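# Move broken-handle battery from UPS into spill tray

## Task

Remove the tagged battery, whose handle has broken off, from the open UPS and place it in the spill tray standing upright; two lifting hooks on the bench may be used.

## Robot and tools

Robot: two seven-joint xArm7 arms, left_arm and right_arm, each ending in a parallel two-finger gripper with a wrist camera. Nominal bases sit on either side of the table; as calibrated, left_arm's root is at (+0.006, +0.344, 0) m and right_arm's at (+0.049, -0.389, 0) m, each turned slightly about z (quat_wxyz about (1,0,0,0.028) and (1,0,0,0.008)).

Frames: the scene frame has its origin on the table surface halfway between the nominal bases, +x pointing out over the table, +z up, and left_arm on the +y side (image left/right do not follow arm names). Fixed cameras and the table use the scene frame. Everything reported per arm (end_effector_position in metres, end_effector_quat_wxyz, velocities in m/s and rad/s, Hand target, wrist-camera poses) is in that arm's own base frame. On the gripper, fingers point along its +z and open/close along its y; end_effector_position is the spot between the pads when closed, roughly 2 cm short of the tips, and the tips creep about 10 mm forward while closing (mostly while the gap is over 40 mm). Reported positions may be off by a few centimetres.

execute_actions(actions, cameras): actions is a list of actions; each action is a table of 1 to 15 rows, one row per 1/30 s control step, and a short table repeats its final row to fill 15 steps (one action = 0.5 s). Every row has 14 numbers in [-1, 1]: left_arm dx, dy, dz, rx, ry, rz, opening, then right_arm the same seven. dx..rz are offsets, not poses: measured from that arm's Hand target as it was when the action began, along that arm's base axes, with rx, ry, rz forming one rotation vector turned about the Hand target's position. Each row counts from that same start, not from the row before, and a repeated offset in a new action moves further. Scale: 1.0 equals 0.6 m or 180 degrees. Opening is absolute: +1 fully open (0.084 m), -1 closed. Sending six zeros re-requests the current Hand target; always resend the opening you want, since 0 is itself a half-open command. cameras: list of names, ["all"], [] or null; images come only with an empty actions list or when asked.

move(target, speed, blend, opening_speed, blocking, cameras): drives both grippers in straight lines. target is one 14-number row as above, or a list of up to 15 such rows; all rows are offsets from the Hand targets at the start of the move, not chained. speed is m/s (0.002 to 1, default 0.25; rotation up to twice that in rad/s), one value or one per target. blend in metres rounds corners in a list (0 = stop at each). opening_speed (0.2 or more, per second on the -1..1 scale) makes fingers change gradually. A move is capped at 10 s and ignores obstacles. blocking=false returns after about 0.5 s while it keeps running. Its result adds a move: line such as done, off_target, moving, held or fault, plus limits=paced (pose clipped) or limits=held (steps withheld).

wait(seconds 0 to 10) lets time pass under current commands. stop brakes a running move. zoom_image(camera, region [x0,y0,x1,y1] pixels, at most 504 by 504) enlarges part of the latest image of cam_high, cam_low, cam_left_wrist or cam_right_wrist (each 896x504). clear_fault(arm) clears a reported torque fault on left_arm or right_arm. read_manual gives licence texts. finished_scene(scene) ends the scene for good; call it only once the battery stands upright in the tray without help.

Control details: each step the commanded pose is limited to 70 mm and 16 degrees from where the gripper actually is, so Hand target can trail your request; the gripper may stop short, and a later command, even all zeros, asks again. To stop pushing against something, command the target back behind the gripper. Large wrist turns can swing the elbow.

Reading results: Hand target is the last clipped command; next offsets start there. grip_measured is the measured finger gap on the -1..1 scale (the last Joint positions entry gives it in metres). To hold something, keep commanding an opening well below grip_measured; pads push up to about 24 N each. Joint torques are total drive outputs in joint order, noisy and biased, positive toward larger joint angle. Wrist depth gives a 7x7 grid, top-left first, rows split by " / ", distances ahead of the camera in mm (172 to 3000, "-" for no value). Joint velocities may read "within noise". Tool commands shows current finger commands. Camera calibration (K, distortion, T_world_to_cam) is given per camera; fixed ones may have shifted a couple of degrees and millimetres.

Avoid: anything falling or ending up off the table (fails the task), dropping or releasing a moving part, fast impacts, hard pushes on fixed or heavy objects, and the two arms hitting or squeezing each other (a clearance check helps but is imperfect). Contact torque limits (N m): waist 41.3, shoulder 41.5, upper arm roll 26.4, elbow 26.4, forearm roll 26.4, wrist pitch 14.2, wrist roll 14.8; exceeding one, or a motor saturating for 1 s, stops that arm until clear_fault. Motors heat when holding loads, stretched, or straining: MOTOR HOT appears at 65 °C and at 80 °C the arm brakes for 30 to 60 s. Loose objects may get nudged occasionally. Smooth, quick, low-effort motion is preferred.

Each tool is called after "Emit:" as name(argument=value, ...) on one line, values as JSON.

## Session

Emit:
execute_actions(actions=[])

Scene clock: 0.00 s.
left_arm: end_effector_position=(+0.4293, -0.2487, +0.3619) grip_measured=+1.00 end_effector_quat_wxyz=(-0.022, +0.850, -0.175, +0.496) | right_arm: end_effector_position=(+0.4513, +0.0384, +0.2304) grip_measured=+1.00 end_effector_quat_wxyz=(+0.224, +0.657, -0.575, +0.434)
Joint positions: left_arm=[-0.001 -0.541 -0.484 0.611 0.734 0.147 -0.825 0.084] | right_arm=[-0.135 0.052 0.68 0.931 -1.064 1.369 2.492 0.084]
Joint velocities: within noise
Joint torques (N m): no reading
Motor temperatures (°C): left_arm=[43 33 35 41 39 42 41] | right_arm=[38 39 40 44 37 39 39]
Wrist depth (mm): cam_left_wrist=[2738 2696 1536 1405 1348 - 2851 / 2923 - 1361 2364 2448 2706 2585 / - - 2483 2474 2431 2364 2264 / 2874 2685 2414 2356 2228 2074 1979 / 2510 2309 2106 2106 380 370 578 / 2145 1991 1888 - 352 336 322 / - 1847 1763 566 325 309 299] | cam_right_wrist=[2050 1940 1842 1711 1642 1560 1506 / 2235 2050 2008 1867 1749 1673 1585 / 2422 2309 2138 2050 1930 1818 1741 / 2414 2302 2192 2068 1991 1882 1847 / 2112 2026 527 512 491 463 447 / 1852 1813 474 458 437 419 403 / 1638 1615 422 411 401 386 377]
Hand target: left_arm +0.4293, -0.2487, +0.3619; -0.022, +0.850, -0.175, +0.496 | right_arm +0.4513, +0.0384, +0.2304; +0.224, +0.657, -0.575, +0.434
Tool commands: left_gripper/opening=+1.0 right_gripper/opening=+1.0

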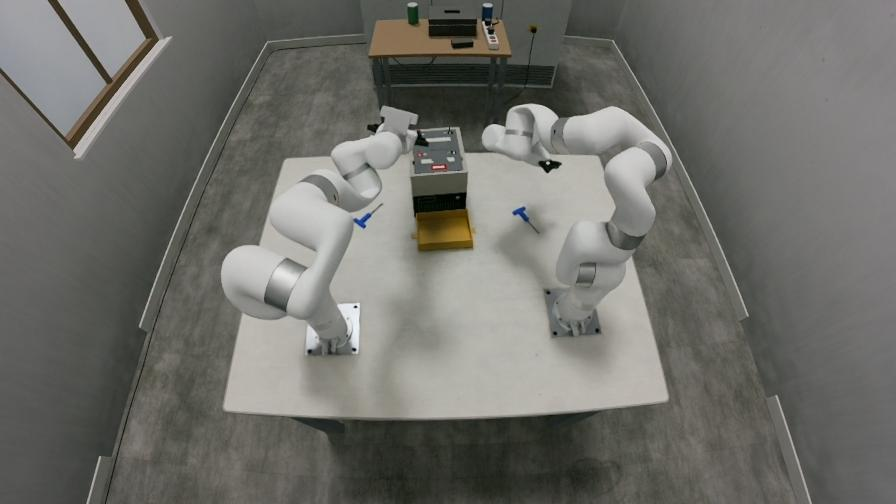

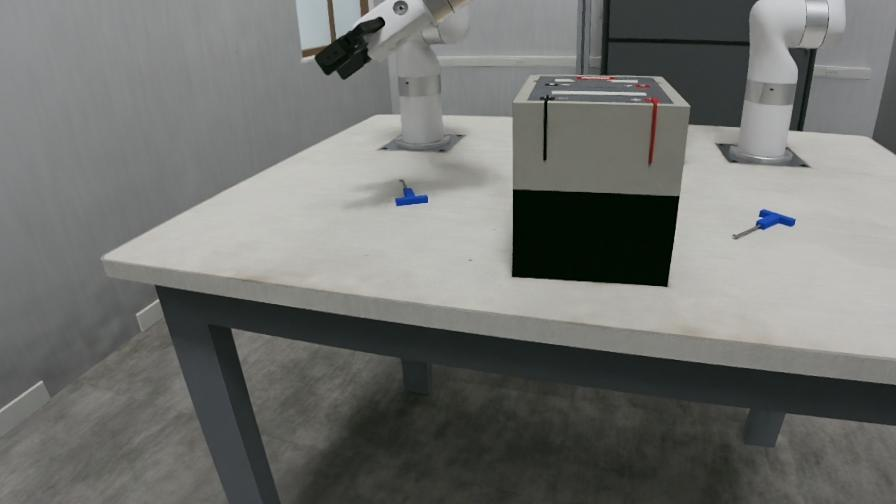

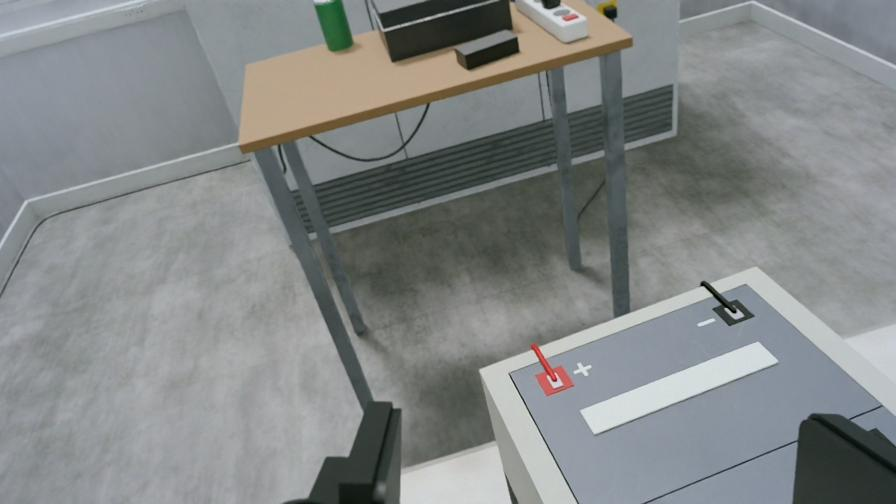

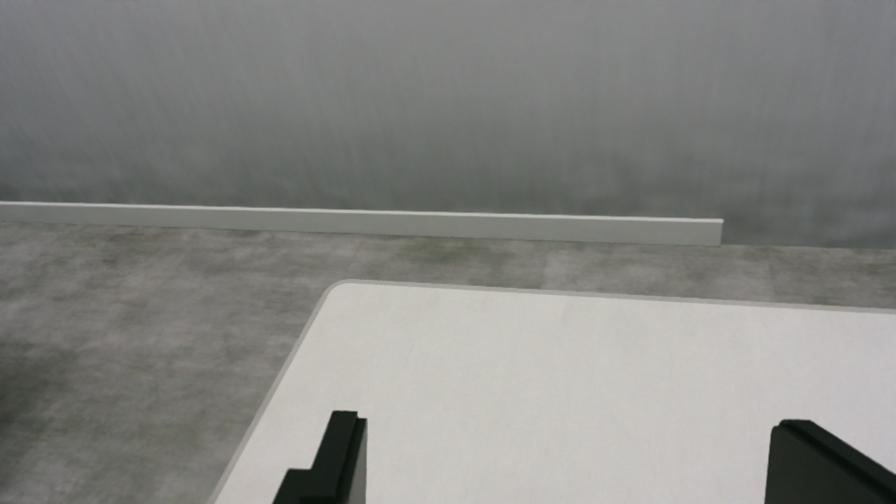

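Emit:
zoom_image(camera="cam_high", region=[340, 110, 560, 260])

Emit:
zoom_image(camera="cam_low", region=[380, 60, 820, 290])

Emit:
zoom_image(camera="cam_high", region=[400, 120, 480, 180])

Scaled by 2.291 from the camera's 896x504 image, which has a finer 1280x720 frame.

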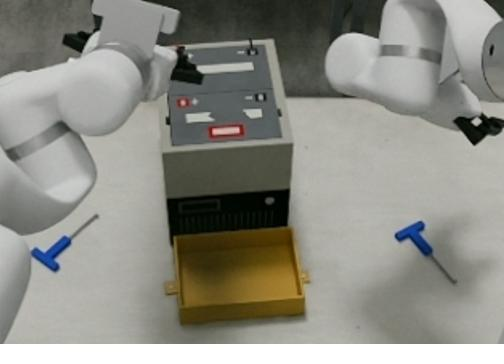

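Scaled by 1.145 from the camera's 896x504 image, which has a finer 1280x720 frame.

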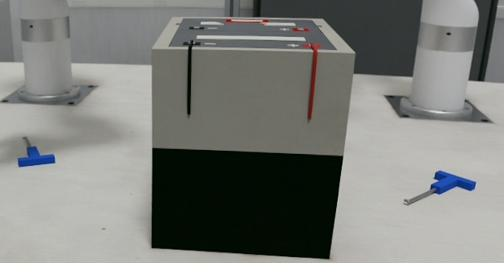

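Scaled by 6.300 from the camera's 896x504 image, which has a finer 1280x720 frame.

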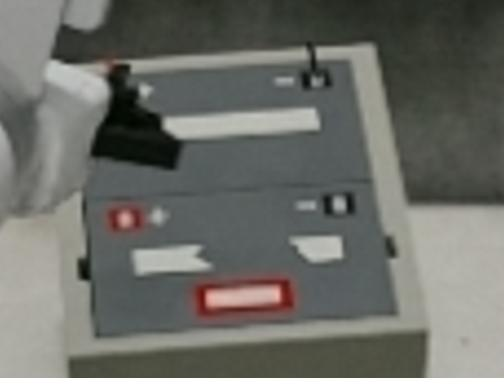

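Emit:
move(target=[-0.093,-0.21,0.113,-0.015,0.333,0.117,1,-0.298,0.078,0.2,0.162,0.313,0.415,1], speed=0.4, cameras=["all"])

Scene clock: 30.60 s.
left_arm: end_effector_position=(+0.3735, -0.3747, +0.4297) grip_measured=+1.00 end_effector_quat_wxyz=(+0.001, +1.000, -0.001, -0.001) | right_arm: end_effector_position=(+0.2725, +0.0852, +0.3504) grip_measured=+1.00 end_effector_quat_wxyz=(-0.001, +1.000, +0.000, -0.001)
Joint positions: left_arm=[-0.414 0.325 -0.529 2.082 0.164 1.795 -0.881 0.084] | right_arm=[0.339 -0.647 -0.025 0.901 -0.013 1.548 0.319 0.084]
Joint torques (N m): left_arm=[-1.04 -27.65 -1.92 16.42 0.77 -1.28 -0.08] | right_arm=[0.73 -4.6 0 20.59 0.81 -1.26 -0.39]
Wrist depth (mm): cam_left_wrist=[539 540 342 341 342 542 540 / 547 543 345 346 346 548 547 / 551 552 351 350 351 555 553 / 562 561 559 557 557 559 561 / 566 565 566 567 565 570 568 / 574 575 574 571 573 573 574 / - 583 581 582 583 585 582] | cam_right_wrist=[385 454 456 460 463 468 470 / 451 456 461 465 468 473 475 / 460 461 467 472 476 478 481 / 465 468 472 480 481 485 489 / 474 477 480 484 489 493 497 / 479 484 488 489 496 498 503 / - 490 495 499 502 506 511]
Hand target: left_arm +0.3735, -0.3747, +0.4297; +0.001, +1.000, -0.001, -0.001 | right_arm +0.2725, +0.0852, +0.3504; -0.001, +1.000, +0.000, -0.001
Off the commanded pose: left_arm 0.000 m, 0 deg | right_arm 0.000 m, 0 deg.
move: done
camera_calibration:
cam_left_wrist: T_world_to_cam=[[0.0155162, -0.999858, 0.00657603, -0.352649], [-0.993319, -0.0146619, 0.114466, 0.363323], [-0.114354, -0.00830818, -0.993405, 0.604146], [0, 0, 0, 1]] pos_world=[0.435454, -0.342252, 0.560893]
cam_right_wrist: T_world_to_cam=[[0.040152, -0.998669, 0.0323847, 0.0881208], [-0.992056, -0.0359773, 0.120539, 0.281619], [-0.119214, -0.0369673, -0.99218, 0.515042], [0, 0, 0, 1]] pos_world=[0.337244, 0.117175, 0.474215]

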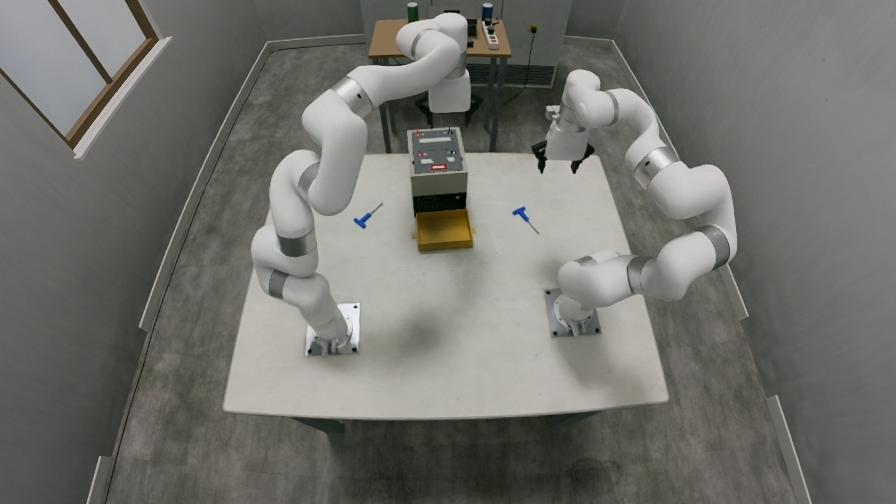

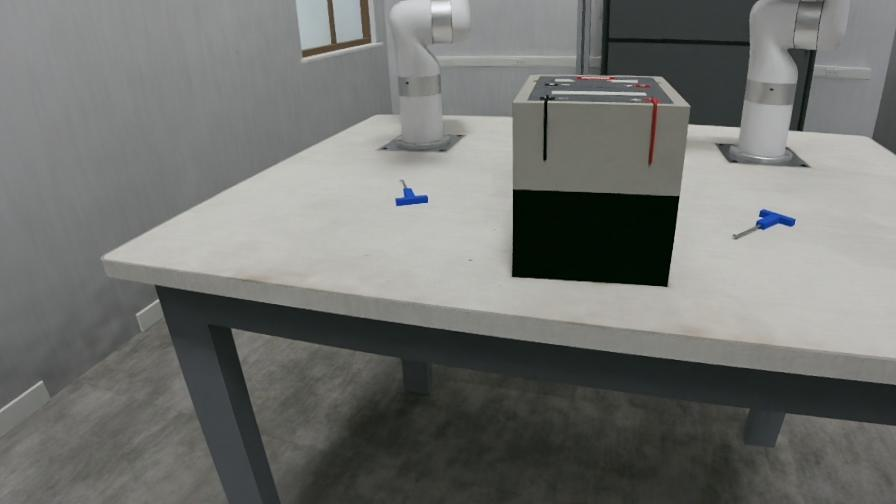

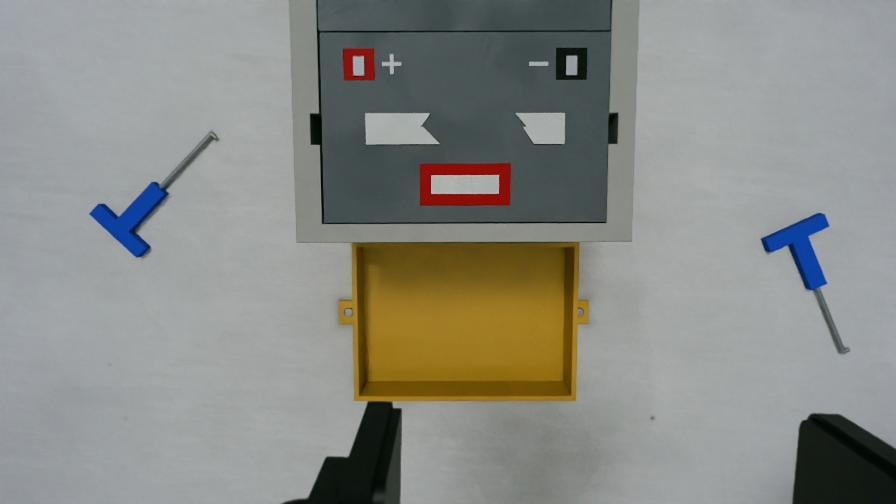

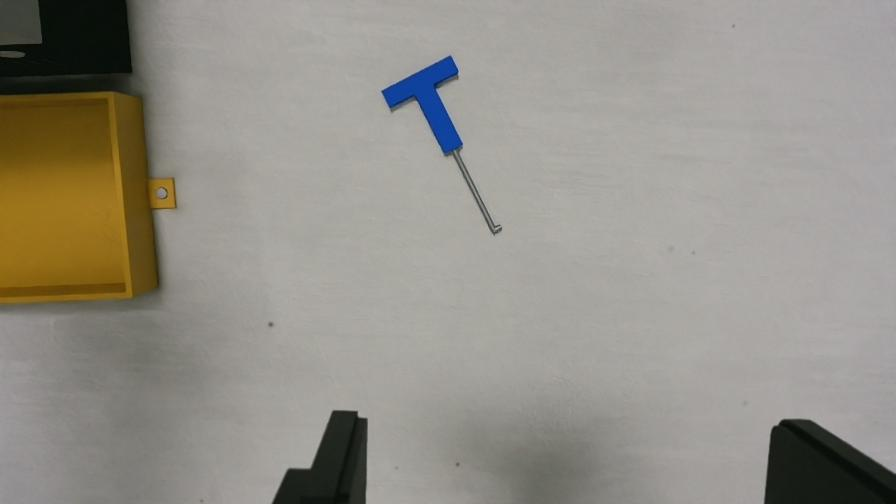

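Emit:
zoom_image(camera="cam_left_wrist", region=[280, 90, 370, 160])

Emit:
zoom_image(camera="cam_left_wrist", region=[560, 90, 650, 160])

Emit:
zoom_image(camera="cam_left_wrist", region=[80, 110, 240, 270])

Emit:
zoom_image(camera="cam_right_wrist", region=[370, 40, 530, 250])

Emit:
zoom_image(camera="cam_low", region=[720, 190, 820, 250])

Scaled by 5.600 from the camera's 896x504 image, which has a finer 1280x720 frame.

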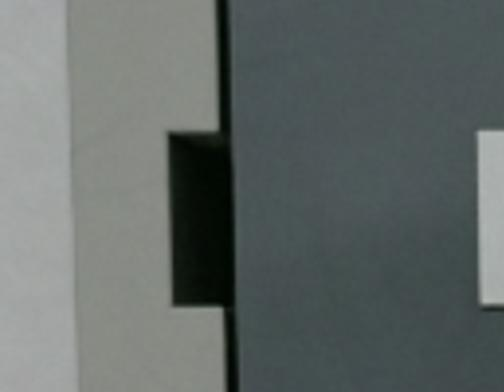

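Scaled by 5.600 from the camera's 896x504 image, which has a finer 1280x720 frame.

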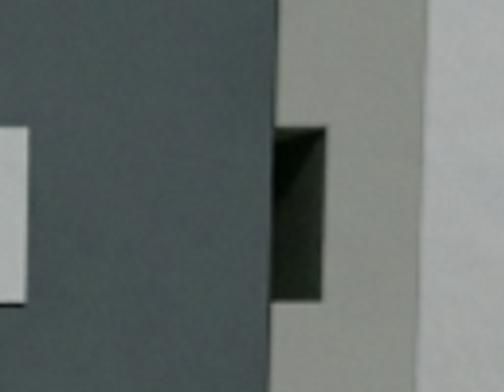

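Scaled by 3.150 from the camera's 896x504 image, which has a finer 1280x720 frame.

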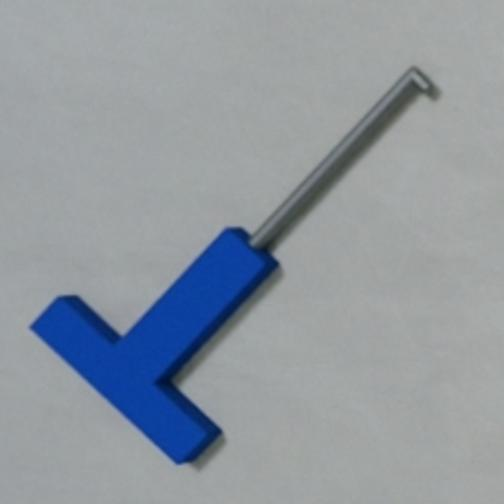

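Scaled by 2.400 from the camera's 896x504 image, which has a finer 1280x720 frame.

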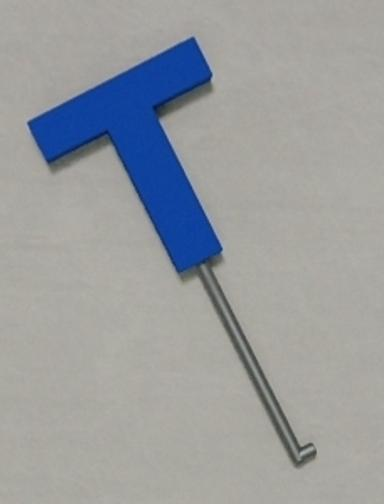

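Scaled by 5.040 from the camera's 896x504 image, which has a finer 1280x720 frame.

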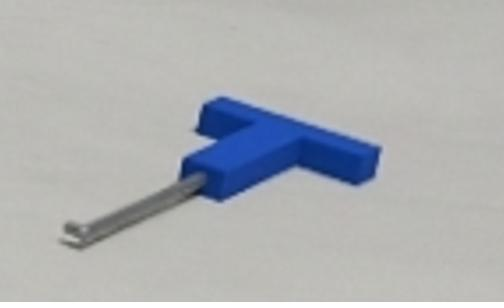

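Emit:
move(target=[0.071,0.141,-0.26,0,0,0,1,0.021,-0.045,-0.474,0,0,0,1], speed=0.4, cameras=["cam_left_wrist","cam_right_wrist","cam_low"])

Emit:
zoom_image(camera="cam_left_wrist", region=[350, 150, 600, 350])

Emit:
zoom_image(camera="cam_right_wrist", region=[400, 200, 650, 400])

Scene clock: 114.17 s.
left_arm: end_effector_position=(+0.4161, -0.2901, +0.2737) grip_measured=+1.00 end_effector_quat_wxyz=(+0.001, +1.000, -0.001, -0.001) | right_arm: end_effector_position=(+0.2851, +0.0582, +0.0660) grip_measured=+1.00 end_effector_quat_wxyz=(-0.001, +1.000, +0.000, -0.001)
Joint positions: left_arm=[-0.189 0.109 -0.443 1.367 0.047 1.269 -0.642 0.084] | right_arm=[0.302 -0.302 -0.114 0.277 -0.058 0.578 0.241 0.084]
Joint torques (N m): left_arm=[0.36 -26.78 -0.42 17.86 -0.86 -1.66 0.27] | right_arm=[0.74 -7.97 0.07 16.32 0.81 -1.5 -0.4]
Wrist depth (mm): cam_left_wrist=[389 389 390 191 191 191 191 / 394 393 393 193 193 193 193 / 399 401 400 196 196 196 196 / 404 404 402 199 198 198 198 / 411 408 410 201 201 201 201 / 415 415 414 204 204 204 204 / 417 419 419 418 416 416 420] | cam_right_wrist=[180 181 176 184 185 186 188 / 182 183 184 186 187 188 190 / 184 185 187 189 190 191 193 / 187 188 190 191 193 194 195 / 190 191 192 193 195 197 198 / 192 193 194 196 197 199 201 / 194 - - 199 201 201 204]
Hand target: left_arm +0.4161, -0.2901, +0.2737; +0.001, +1.000, -0.001, -0.001 | right_arm +0.2851, +0.0582, +0.0660; -0.001, +1.000, +0.000, -0.001
Off the commanded pose: left_arm 0.000 m, 0 deg | right_arm 0.000 m, 0 deg.
move: done; limits=paced
camera_calibration:
cam_left_wrist: T_world_to_cam=[[0.0155166, -0.999858, 0.0065745, -0.267796], [-0.993308, -0.0146616, 0.114565, 0.42469], [-0.114452, -0.00830816, -0.993394, 0.454791], [0, 0, 0, 1]] pos_world=[0.478055, -0.257752, 0.404893]
cam_right_wrist: T_world_to_cam=[[0.040152, -0.998669, 0.0323847, 0.0698611], [-0.992056, -0.0359773, 0.120539, 0.327429], [-0.119214, -0.0369673, -0.99218, 0.23337], [0, 0, 0, 1]] pos_world=[0.349844, 0.0901751, 0.189815]
Images, in order (width x height): cam_low 896x504, cam_left_wrist 896x504, cam_right_wrist 896x504.

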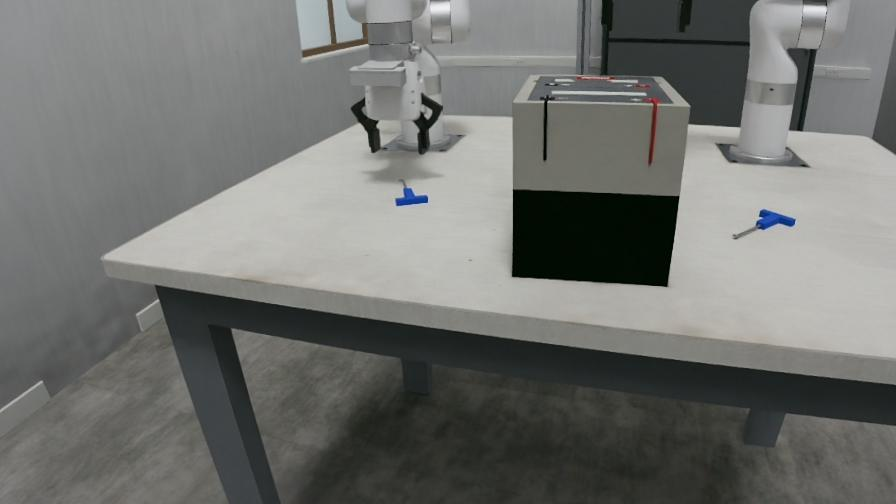

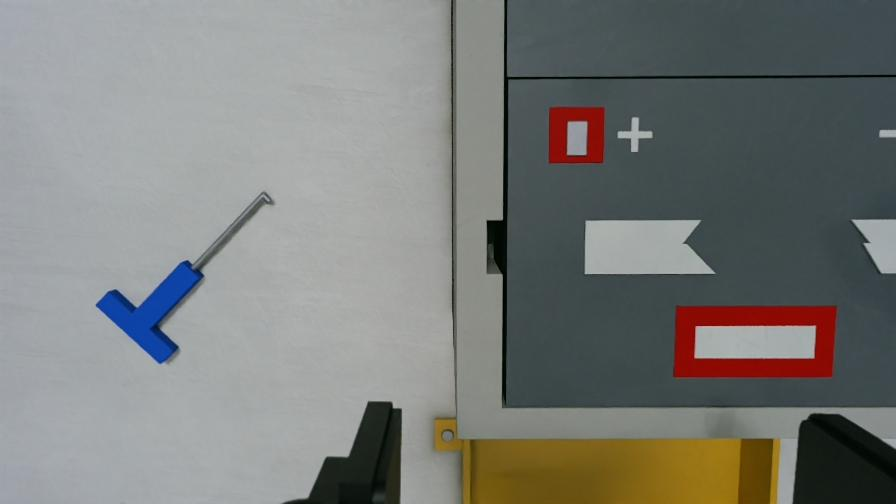

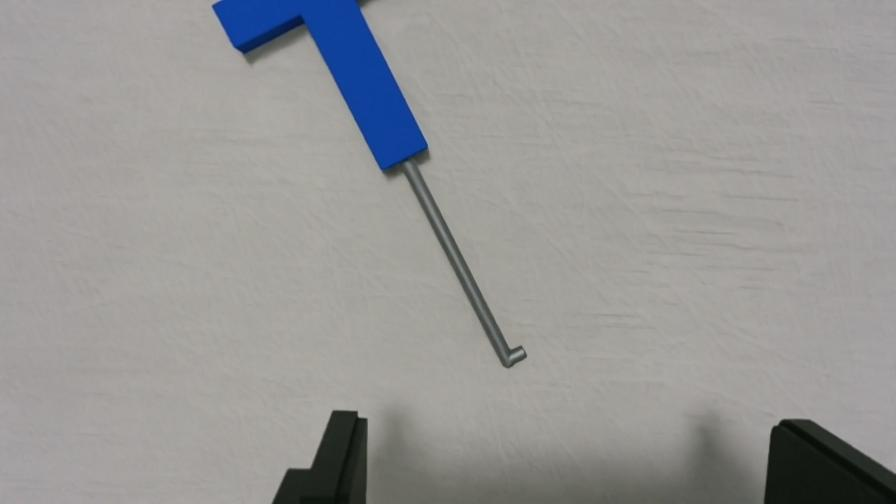

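Scaled by 2.016 from the camera's 896x504 image, which has a finer 1280x720 frame.

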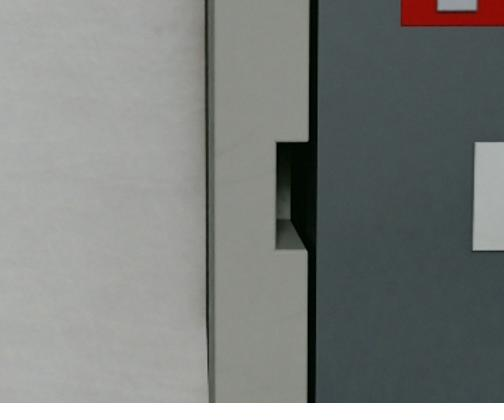

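Scaled by 2.016 from the camera's 896x504 image, which has a finer 1280x720 frame.

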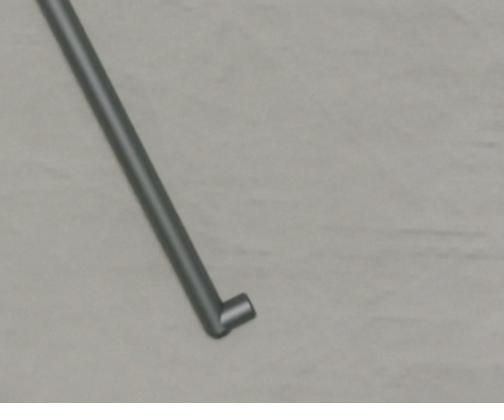

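Emit:
zoom_image(camera="cam_left_wrist", region=[475, 210, 520, 285])

Emit:
zoom_image(camera="cam_left_wrist", region=[240, 180, 290, 220])

Scaled by 6.720 from the camera's 896x504 image, which has a finer 1280x720 frame.

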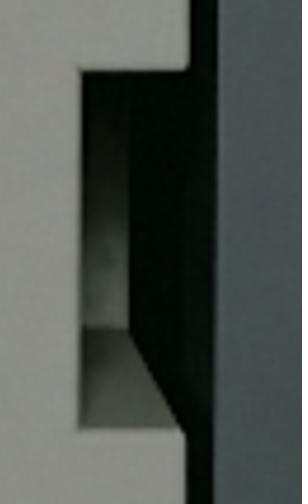

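Scaled by 10.080 from the camera's 896x504 image, which has a finer 1280x720 frame.

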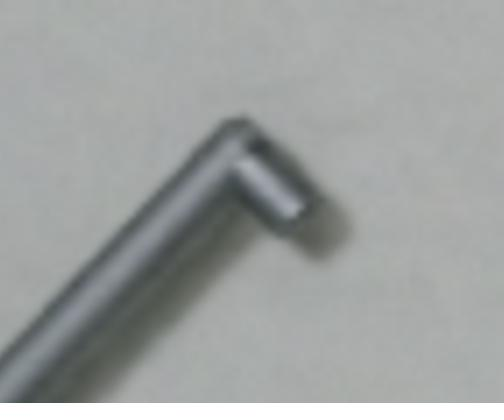

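Emit:
move(target=[[-0.018,0.317,0,-0.0632,-0.1584,-0.2358,1,0.142,0.079,0.157,-0.2174,-0.0569,-0.8119,1],[-0.0192,0.3232,-0.29,-0.0632,-0.1584,-0.2358,1,0.142,0.079,0.04,-0.2174,-0.0569,-0.8119,1]], speed=0.45, blend=[0.03,0], cameras=["all"])

Scene clock: 227.47 s.
left_arm: end_effector_position=(+0.4046, -0.0962, +0.0997) grip_measured=+1.00 end_effector_quat_wxyz=(+0.096, +0.897, -0.358, +0.239) | right_arm: end_effector_position=(+0.3703, +0.1056, +0.0900) grip_measured=+1.00 end_effector_quat_wxyz=(-0.249, -0.245, +0.934, -0.066)
Joint positions: left_arm=[-0.431 -0.115 0.184 0.46 -1.129 0.254 1.579 0.084] | right_arm=[0.129 0.328 0.219 1.122 -0.155 1.323 3.061 0.084]
Joint torques (N m): left_arm=[-0.7 -15.08 0.08 14.68 0.29 -0.88 0.05] | right_arm=[0.57 -21.92 0.38 16.3 -0.53 -0.47 0.26]
Wrist depth (mm): cam_left_wrist=[303 304 305 305 301 259 219 / 290 291 291 292 292 283 235 / 277 278 279 279 280 276 260 / 262 263 264 264 265 265 265 / 252 253 250 251 252 254 255 / 240 241 241 241 242 242 243 / 232 - - 233 233 233 -] | cam_right_wrist=[283 286 289 292 296 299 302 / 270 273 274 277 280 284 288 / 257 260 260 262 266 271 273 / 244 247 249 251 253 256 258 / 233 236 239 241 243 244 246 / 223 225 228 230 230 233 235 / 215 - 219 220 221 226 229]
Hand target: left_arm +0.4046, -0.0962, +0.0997; +0.096, +0.897, -0.358, +0.239 | right_arm +0.3703, +0.1056, +0.0900; -0.249, -0.245, +0.934, -0.066
Off the commanded pose: left_arm 0.000 m, 0 deg | right_arm 0.000 m, 0 deg.
move: done; limits=paced
camera_calibration:
cam_left_wrist: T_world_to_cam=[[-0.68034, -0.73277, 0.0136273, 0.234005], [-0.676313, 0.620542, -0.396899, 0.419893], [0.282379, -0.279243, -0.917761, 0.0880779], [0, 0, 0, 1]] pos_world=[0.41831, -0.0644945, 0.244301]
cam_right_wrist: T_world_to_cam=[[-0.506197, 0.861058, 0.0484087, 0.117412], [0.783581, 0.482644, -0.391223, -0.255339], [-0.36023, -0.160103, -0.919022, 0.364787], [0, 0, 0, 1]] pos_world=[0.390919, 0.0805433, 0.229669]

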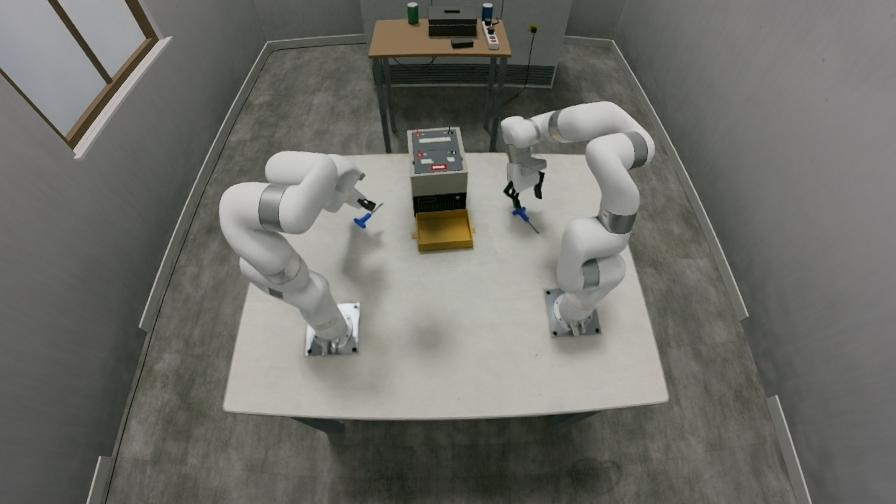

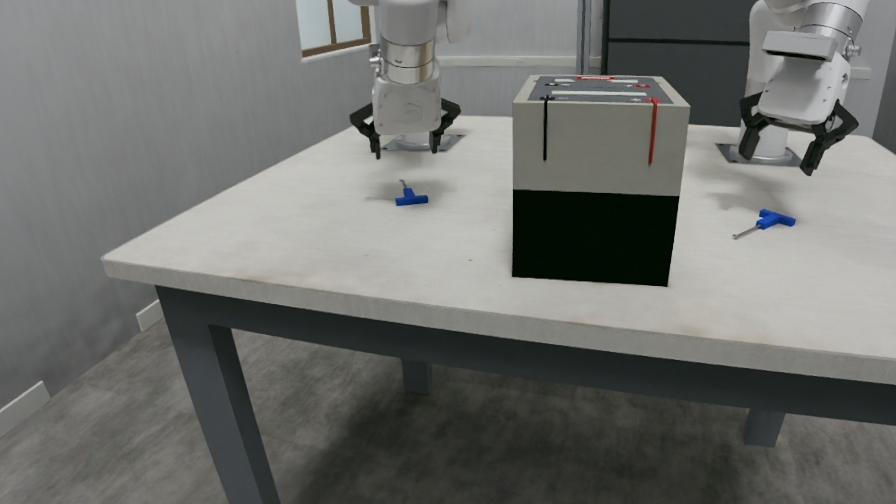

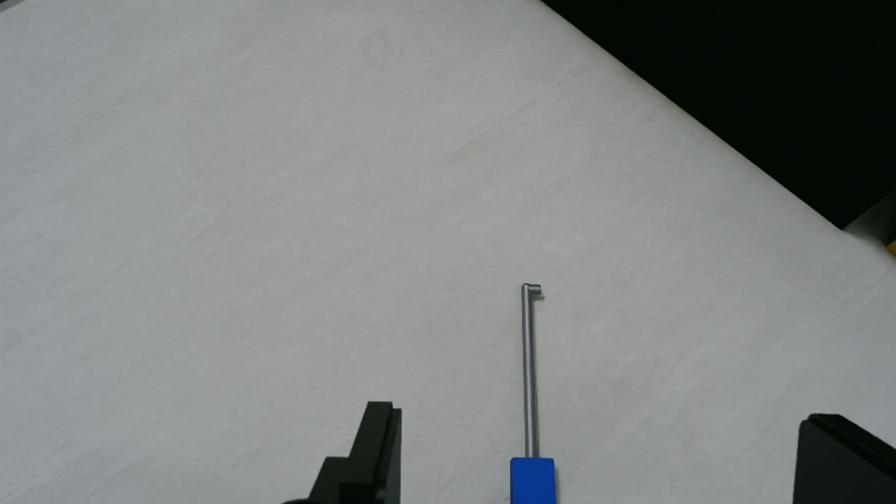

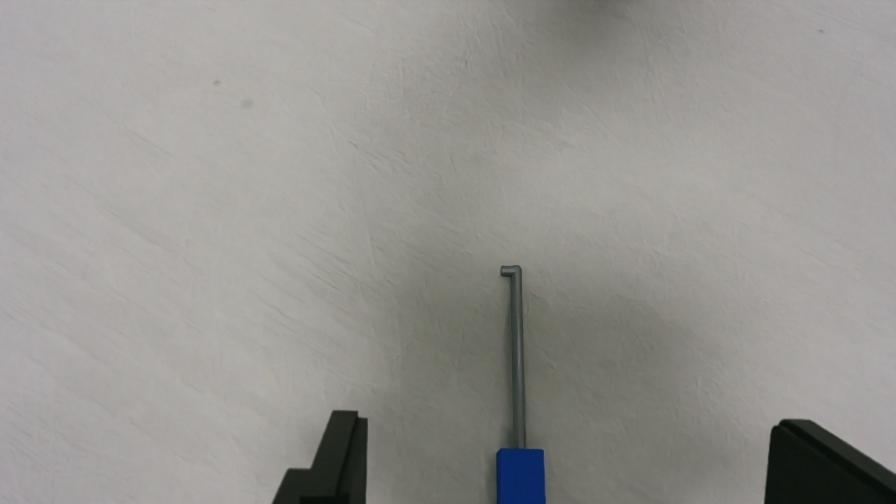

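Emit:
move(target=[[-0.009,0.005,-0.1212,0,0,0,1,0,0,-0.105,0,0,0,1],[-0.009,0.005,-0.1212,0,0,0,-1,0,0,-0.105,0,0,0,-1]], speed=0.12, opening_speed=2, cameras=["all"])

Scene clock: 242.80 s.
left_arm: end_effector_position=(+0.3992, -0.0932, +0.0270) grip_measured=-0.70 end_effector_quat_wxyz=(+0.096, +0.897, -0.358, +0.239) | right_arm: end_effector_position=(+0.3703, +0.1056, +0.0270) grip_measured=-0.69 end_effector_quat_wxyz=(-0.249, -0.245, +0.934, -0.066)
Joint positions: left_arm=[-0.447 0.15 0.19 0.564 -1.763 0.273 2.2 0.013] | right_arm=[0.137 0.453 0.205 1.095 -0.189 1.176 3.093 0.014]
Joint torques (N m): left_arm=[-0.6 -19.74 0.42 11.31 -0.08 -0.62 0.2] | right_arm=[0.16 -23.21 0.86 15.09 -0.09 -0.45 0.27]
Wrist depth (mm): cam_left_wrist=[212 213 213 213 214 214 211 / 203 203 203 204 205 205 205 / 194 194 195 195 195 196 196 / 184 184 184 185 185 185 186 / 177 177 177 177 176 178 178 / - - - - - - 172 / - - - - - - -] | cam_right_wrist=[205 207 209 212 214 217 219 / 196 198 199 201 203 206 209 / 187 188 188 190 193 196 198 / 177 179 180 182 184 186 188 / - 174 175 175 176 177 178 / - - - - - - 173 / - - - - - - -]
Hand target: left_arm +0.3992, -0.0932, +0.0270; +0.096, +0.897, -0.358, +0.239 | right_arm +0.3703, +0.1056, +0.0270; -0.249, -0.245, +0.934, -0.066
Off the commanded pose: left_arm 0.000 m, 0 deg | right_arm 0.000 m, 0 deg.
move: done
camera_calibration:
cam_left_wrist: T_world_to_cam=[[-0.680392, -0.732722, 0.0136104, 0.233547], [-0.67618, 0.62051, -0.397174, 0.385514], [0.282573, -0.279437, -0.917642, 0.0236063], [0, 0, 0, 1]] pos_world=[0.41291, -0.0614938, 0.1716]
cam_right_wrist: T_world_to_cam=[[-0.506197, 0.861058, 0.0484087, 0.120461], [0.783581, 0.482644, -0.391223, -0.279986], [-0.36023, -0.160103, -0.919022, 0.306889], [0, 0, 0, 1]] pos_world=[0.390919, 0.0805433, 0.166669]

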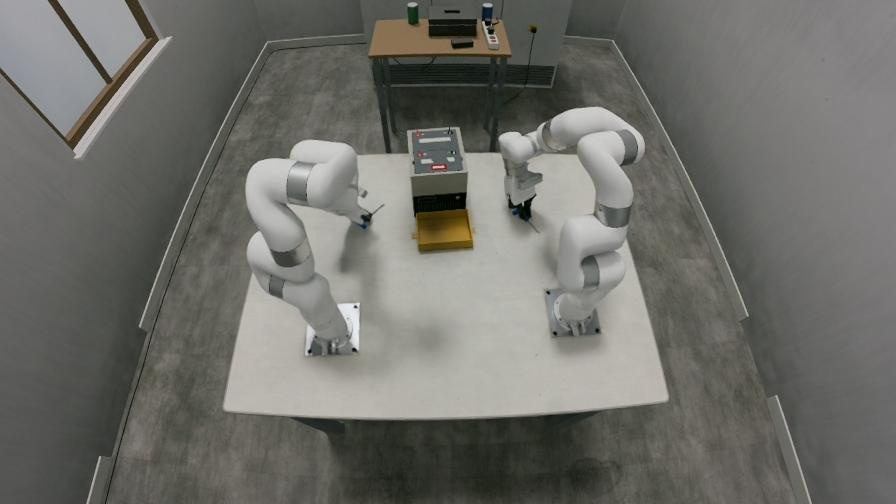

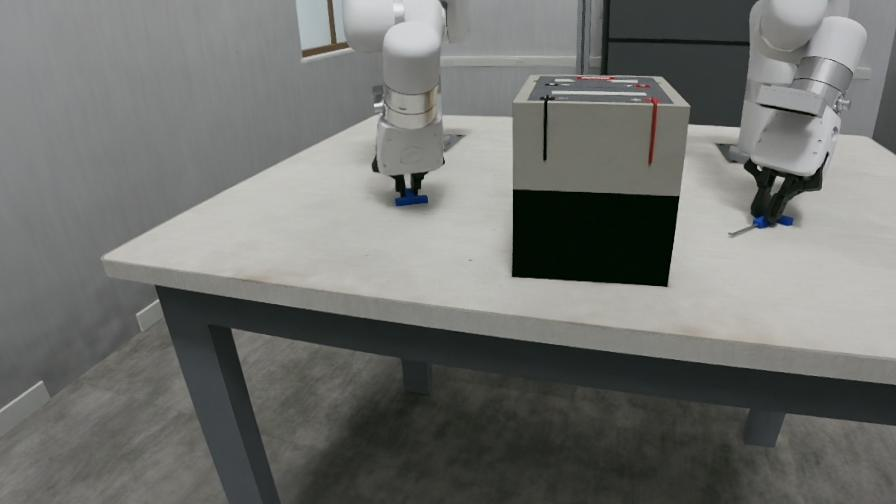

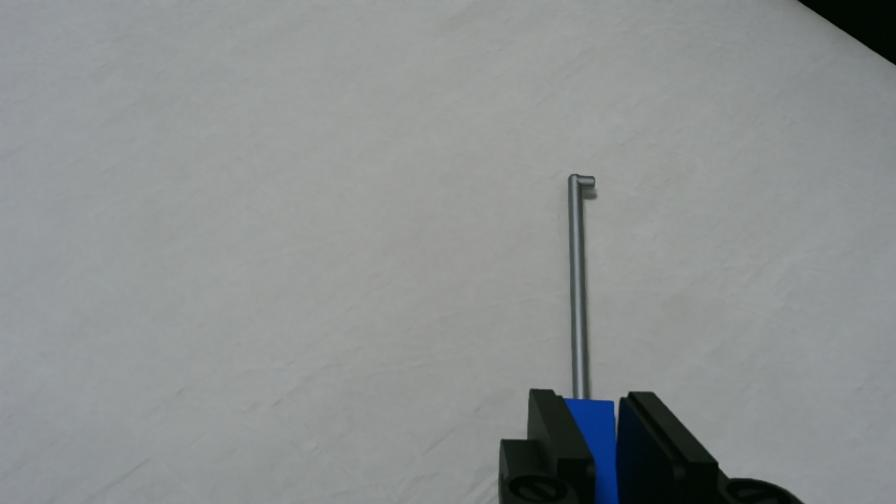

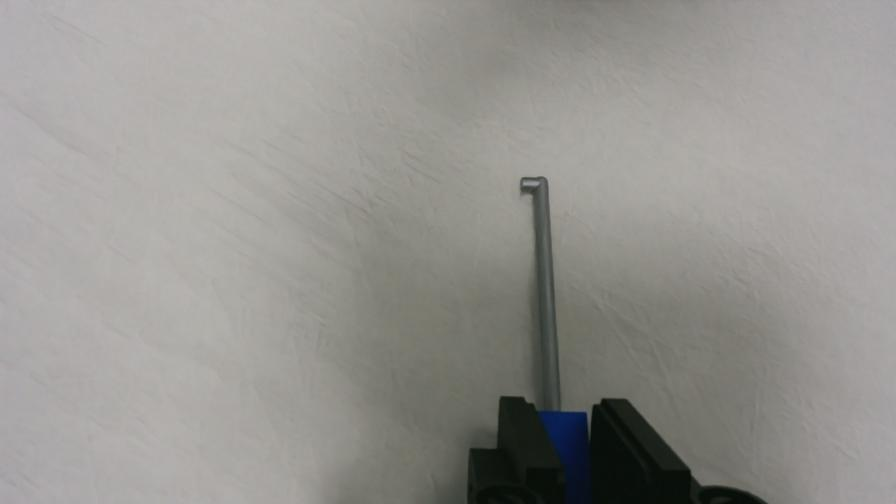

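Emit:
move(target=[[0,0,0.555,0,0,0,-1,0,0,0.167,0,0,0,-1],[0.098,-0.3447,0.555,-0.2424,0.5536,0.5582,-1,0,0,0.167,0,0,0,-1],[0.098,-0.5263,0.4933,-0.2424,0.5536,0.5582,-1,0,0,0.167,0,0,0,-1]], speed=[0.35,0.35,0.2], blend=[0.03,0.02,0], cameras=["all"])

Scene clock: 287.93 s.
left_arm: end_effector_position=(+0.4580, -0.4090, +0.3230) grip_measured=-0.70 end_effector_quat_wxyz=(+0.356, +0.608, +0.617, -0.350) | right_arm: end_effector_position=(+0.3703, +0.1056, +0.1272) grip_measured=-0.69 end_effector_quat_wxyz=(-0.249, -0.245, +0.934, -0.066)
Joint positions: left_arm=[-0.246 0.134 -0.257 1.226 -1.216 0.901 -1.352 0.013] | right_arm=[0.126 0.266 0.224 1.156 -0.139 1.416 3.043 0.014]
Joint torques (N m): left_arm=[-0.7 -26.94 -1.28 19.42 0.04 -0.7 -0.23] | right_arm=[-1.54 -23.39 1.07 18.13 0.52 -0.2 -0.39]
Wrist depth (mm): cam_left_wrist=[492 489 - 185 184 183 182 / 566 563 586 553 550 549 208 / 698 693 427 649 643 2294 2348 / 2008 2044 344 778 828 2213 2264 / 1940 1985 - 319 2050 2099 2151 / 1842 1877 - 313 1985 1996 2099 / 1790 1852 - - - 1968 1957] | cam_right_wrist=[329 332 336 340 343 347 352 / 314 317 319 323 326 331 333 / 300 302 303 306 309 312 317 / 283 286 289 292 295 297 300 / 271 273 278 280 282 284 286 / 258 261 266 269 271 269 273 / 249 252 256 - - 261 262]
Hand target: left_arm +0.4580, -0.4090, +0.3229; +0.356, +0.608, +0.617, -0.350 | right_arm +0.3703, +0.1056, +0.1272; -0.249, -0.245, +0.934, -0.066
Off the commanded pose: left_arm 0.000 m, 0 deg | right_arm 0.000 m, 0 deg.
move: done; limits=paced
camera_calibration:
cam_left_wrist: T_world_to_cam=[[0.999563, 0.0274941, -0.0108671, -0.412414], [0.0209406, -0.398971, 0.916724, -0.421741], [0.0208688, -0.916551, -0.399372, -0.117693], [0, 0, 0, 1]] pos_world=[0.423521, -0.264795, 0.335135]
cam_right_wrist: T_world_to_cam=[[-0.506197, 0.861058, 0.0484087, 0.115611], [0.783581, 0.482644, -0.391223, -0.240786], [-0.36023, -0.160103, -0.919022, 0.398975], [0, 0, 0, 1]] pos_world=[0.390919, 0.0805433, 0.266869]

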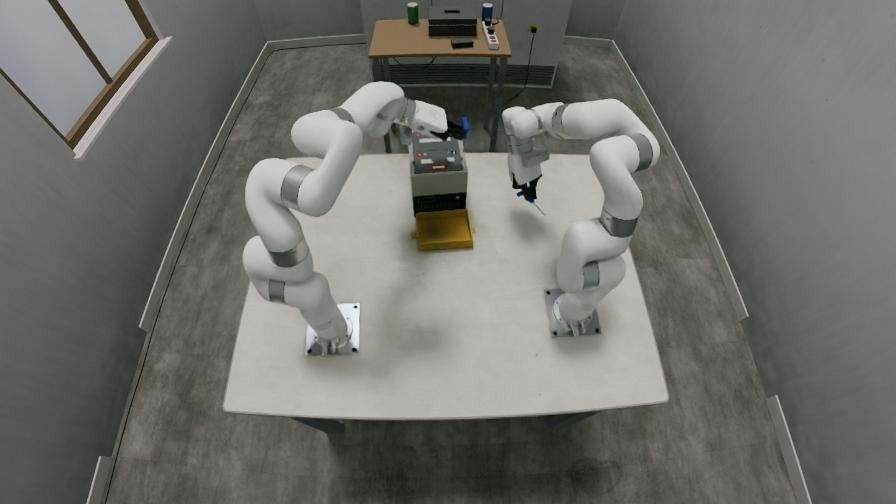

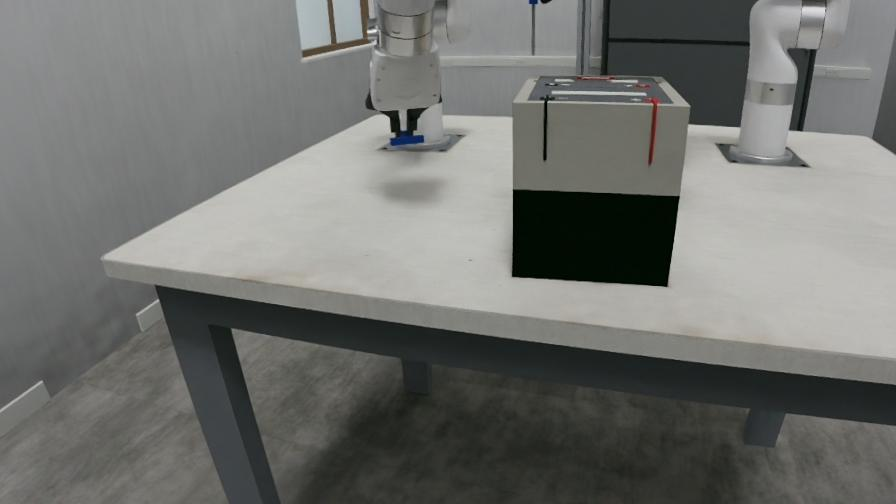

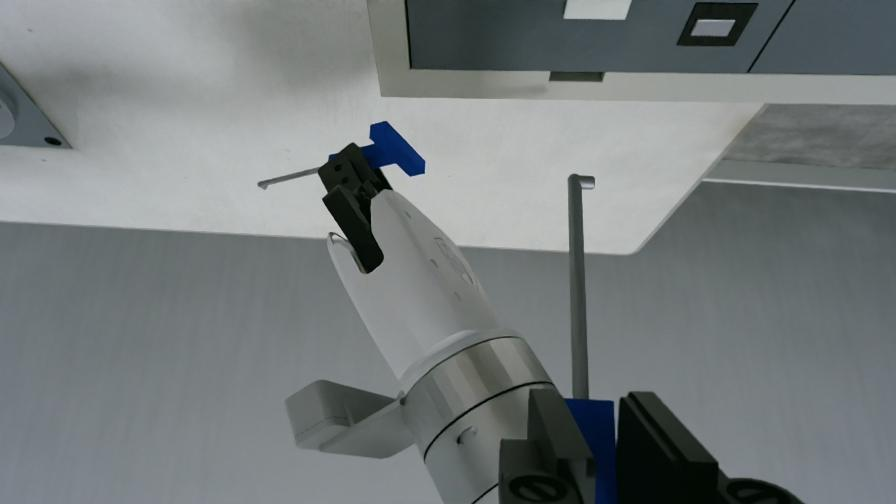

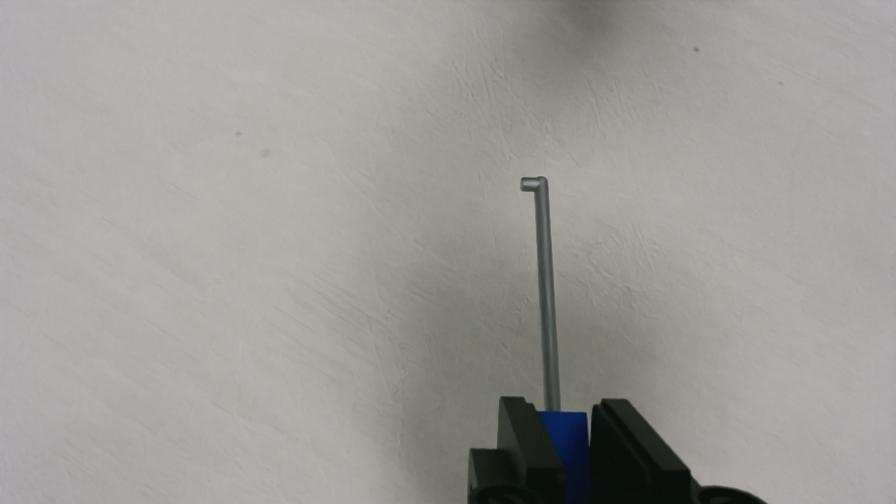

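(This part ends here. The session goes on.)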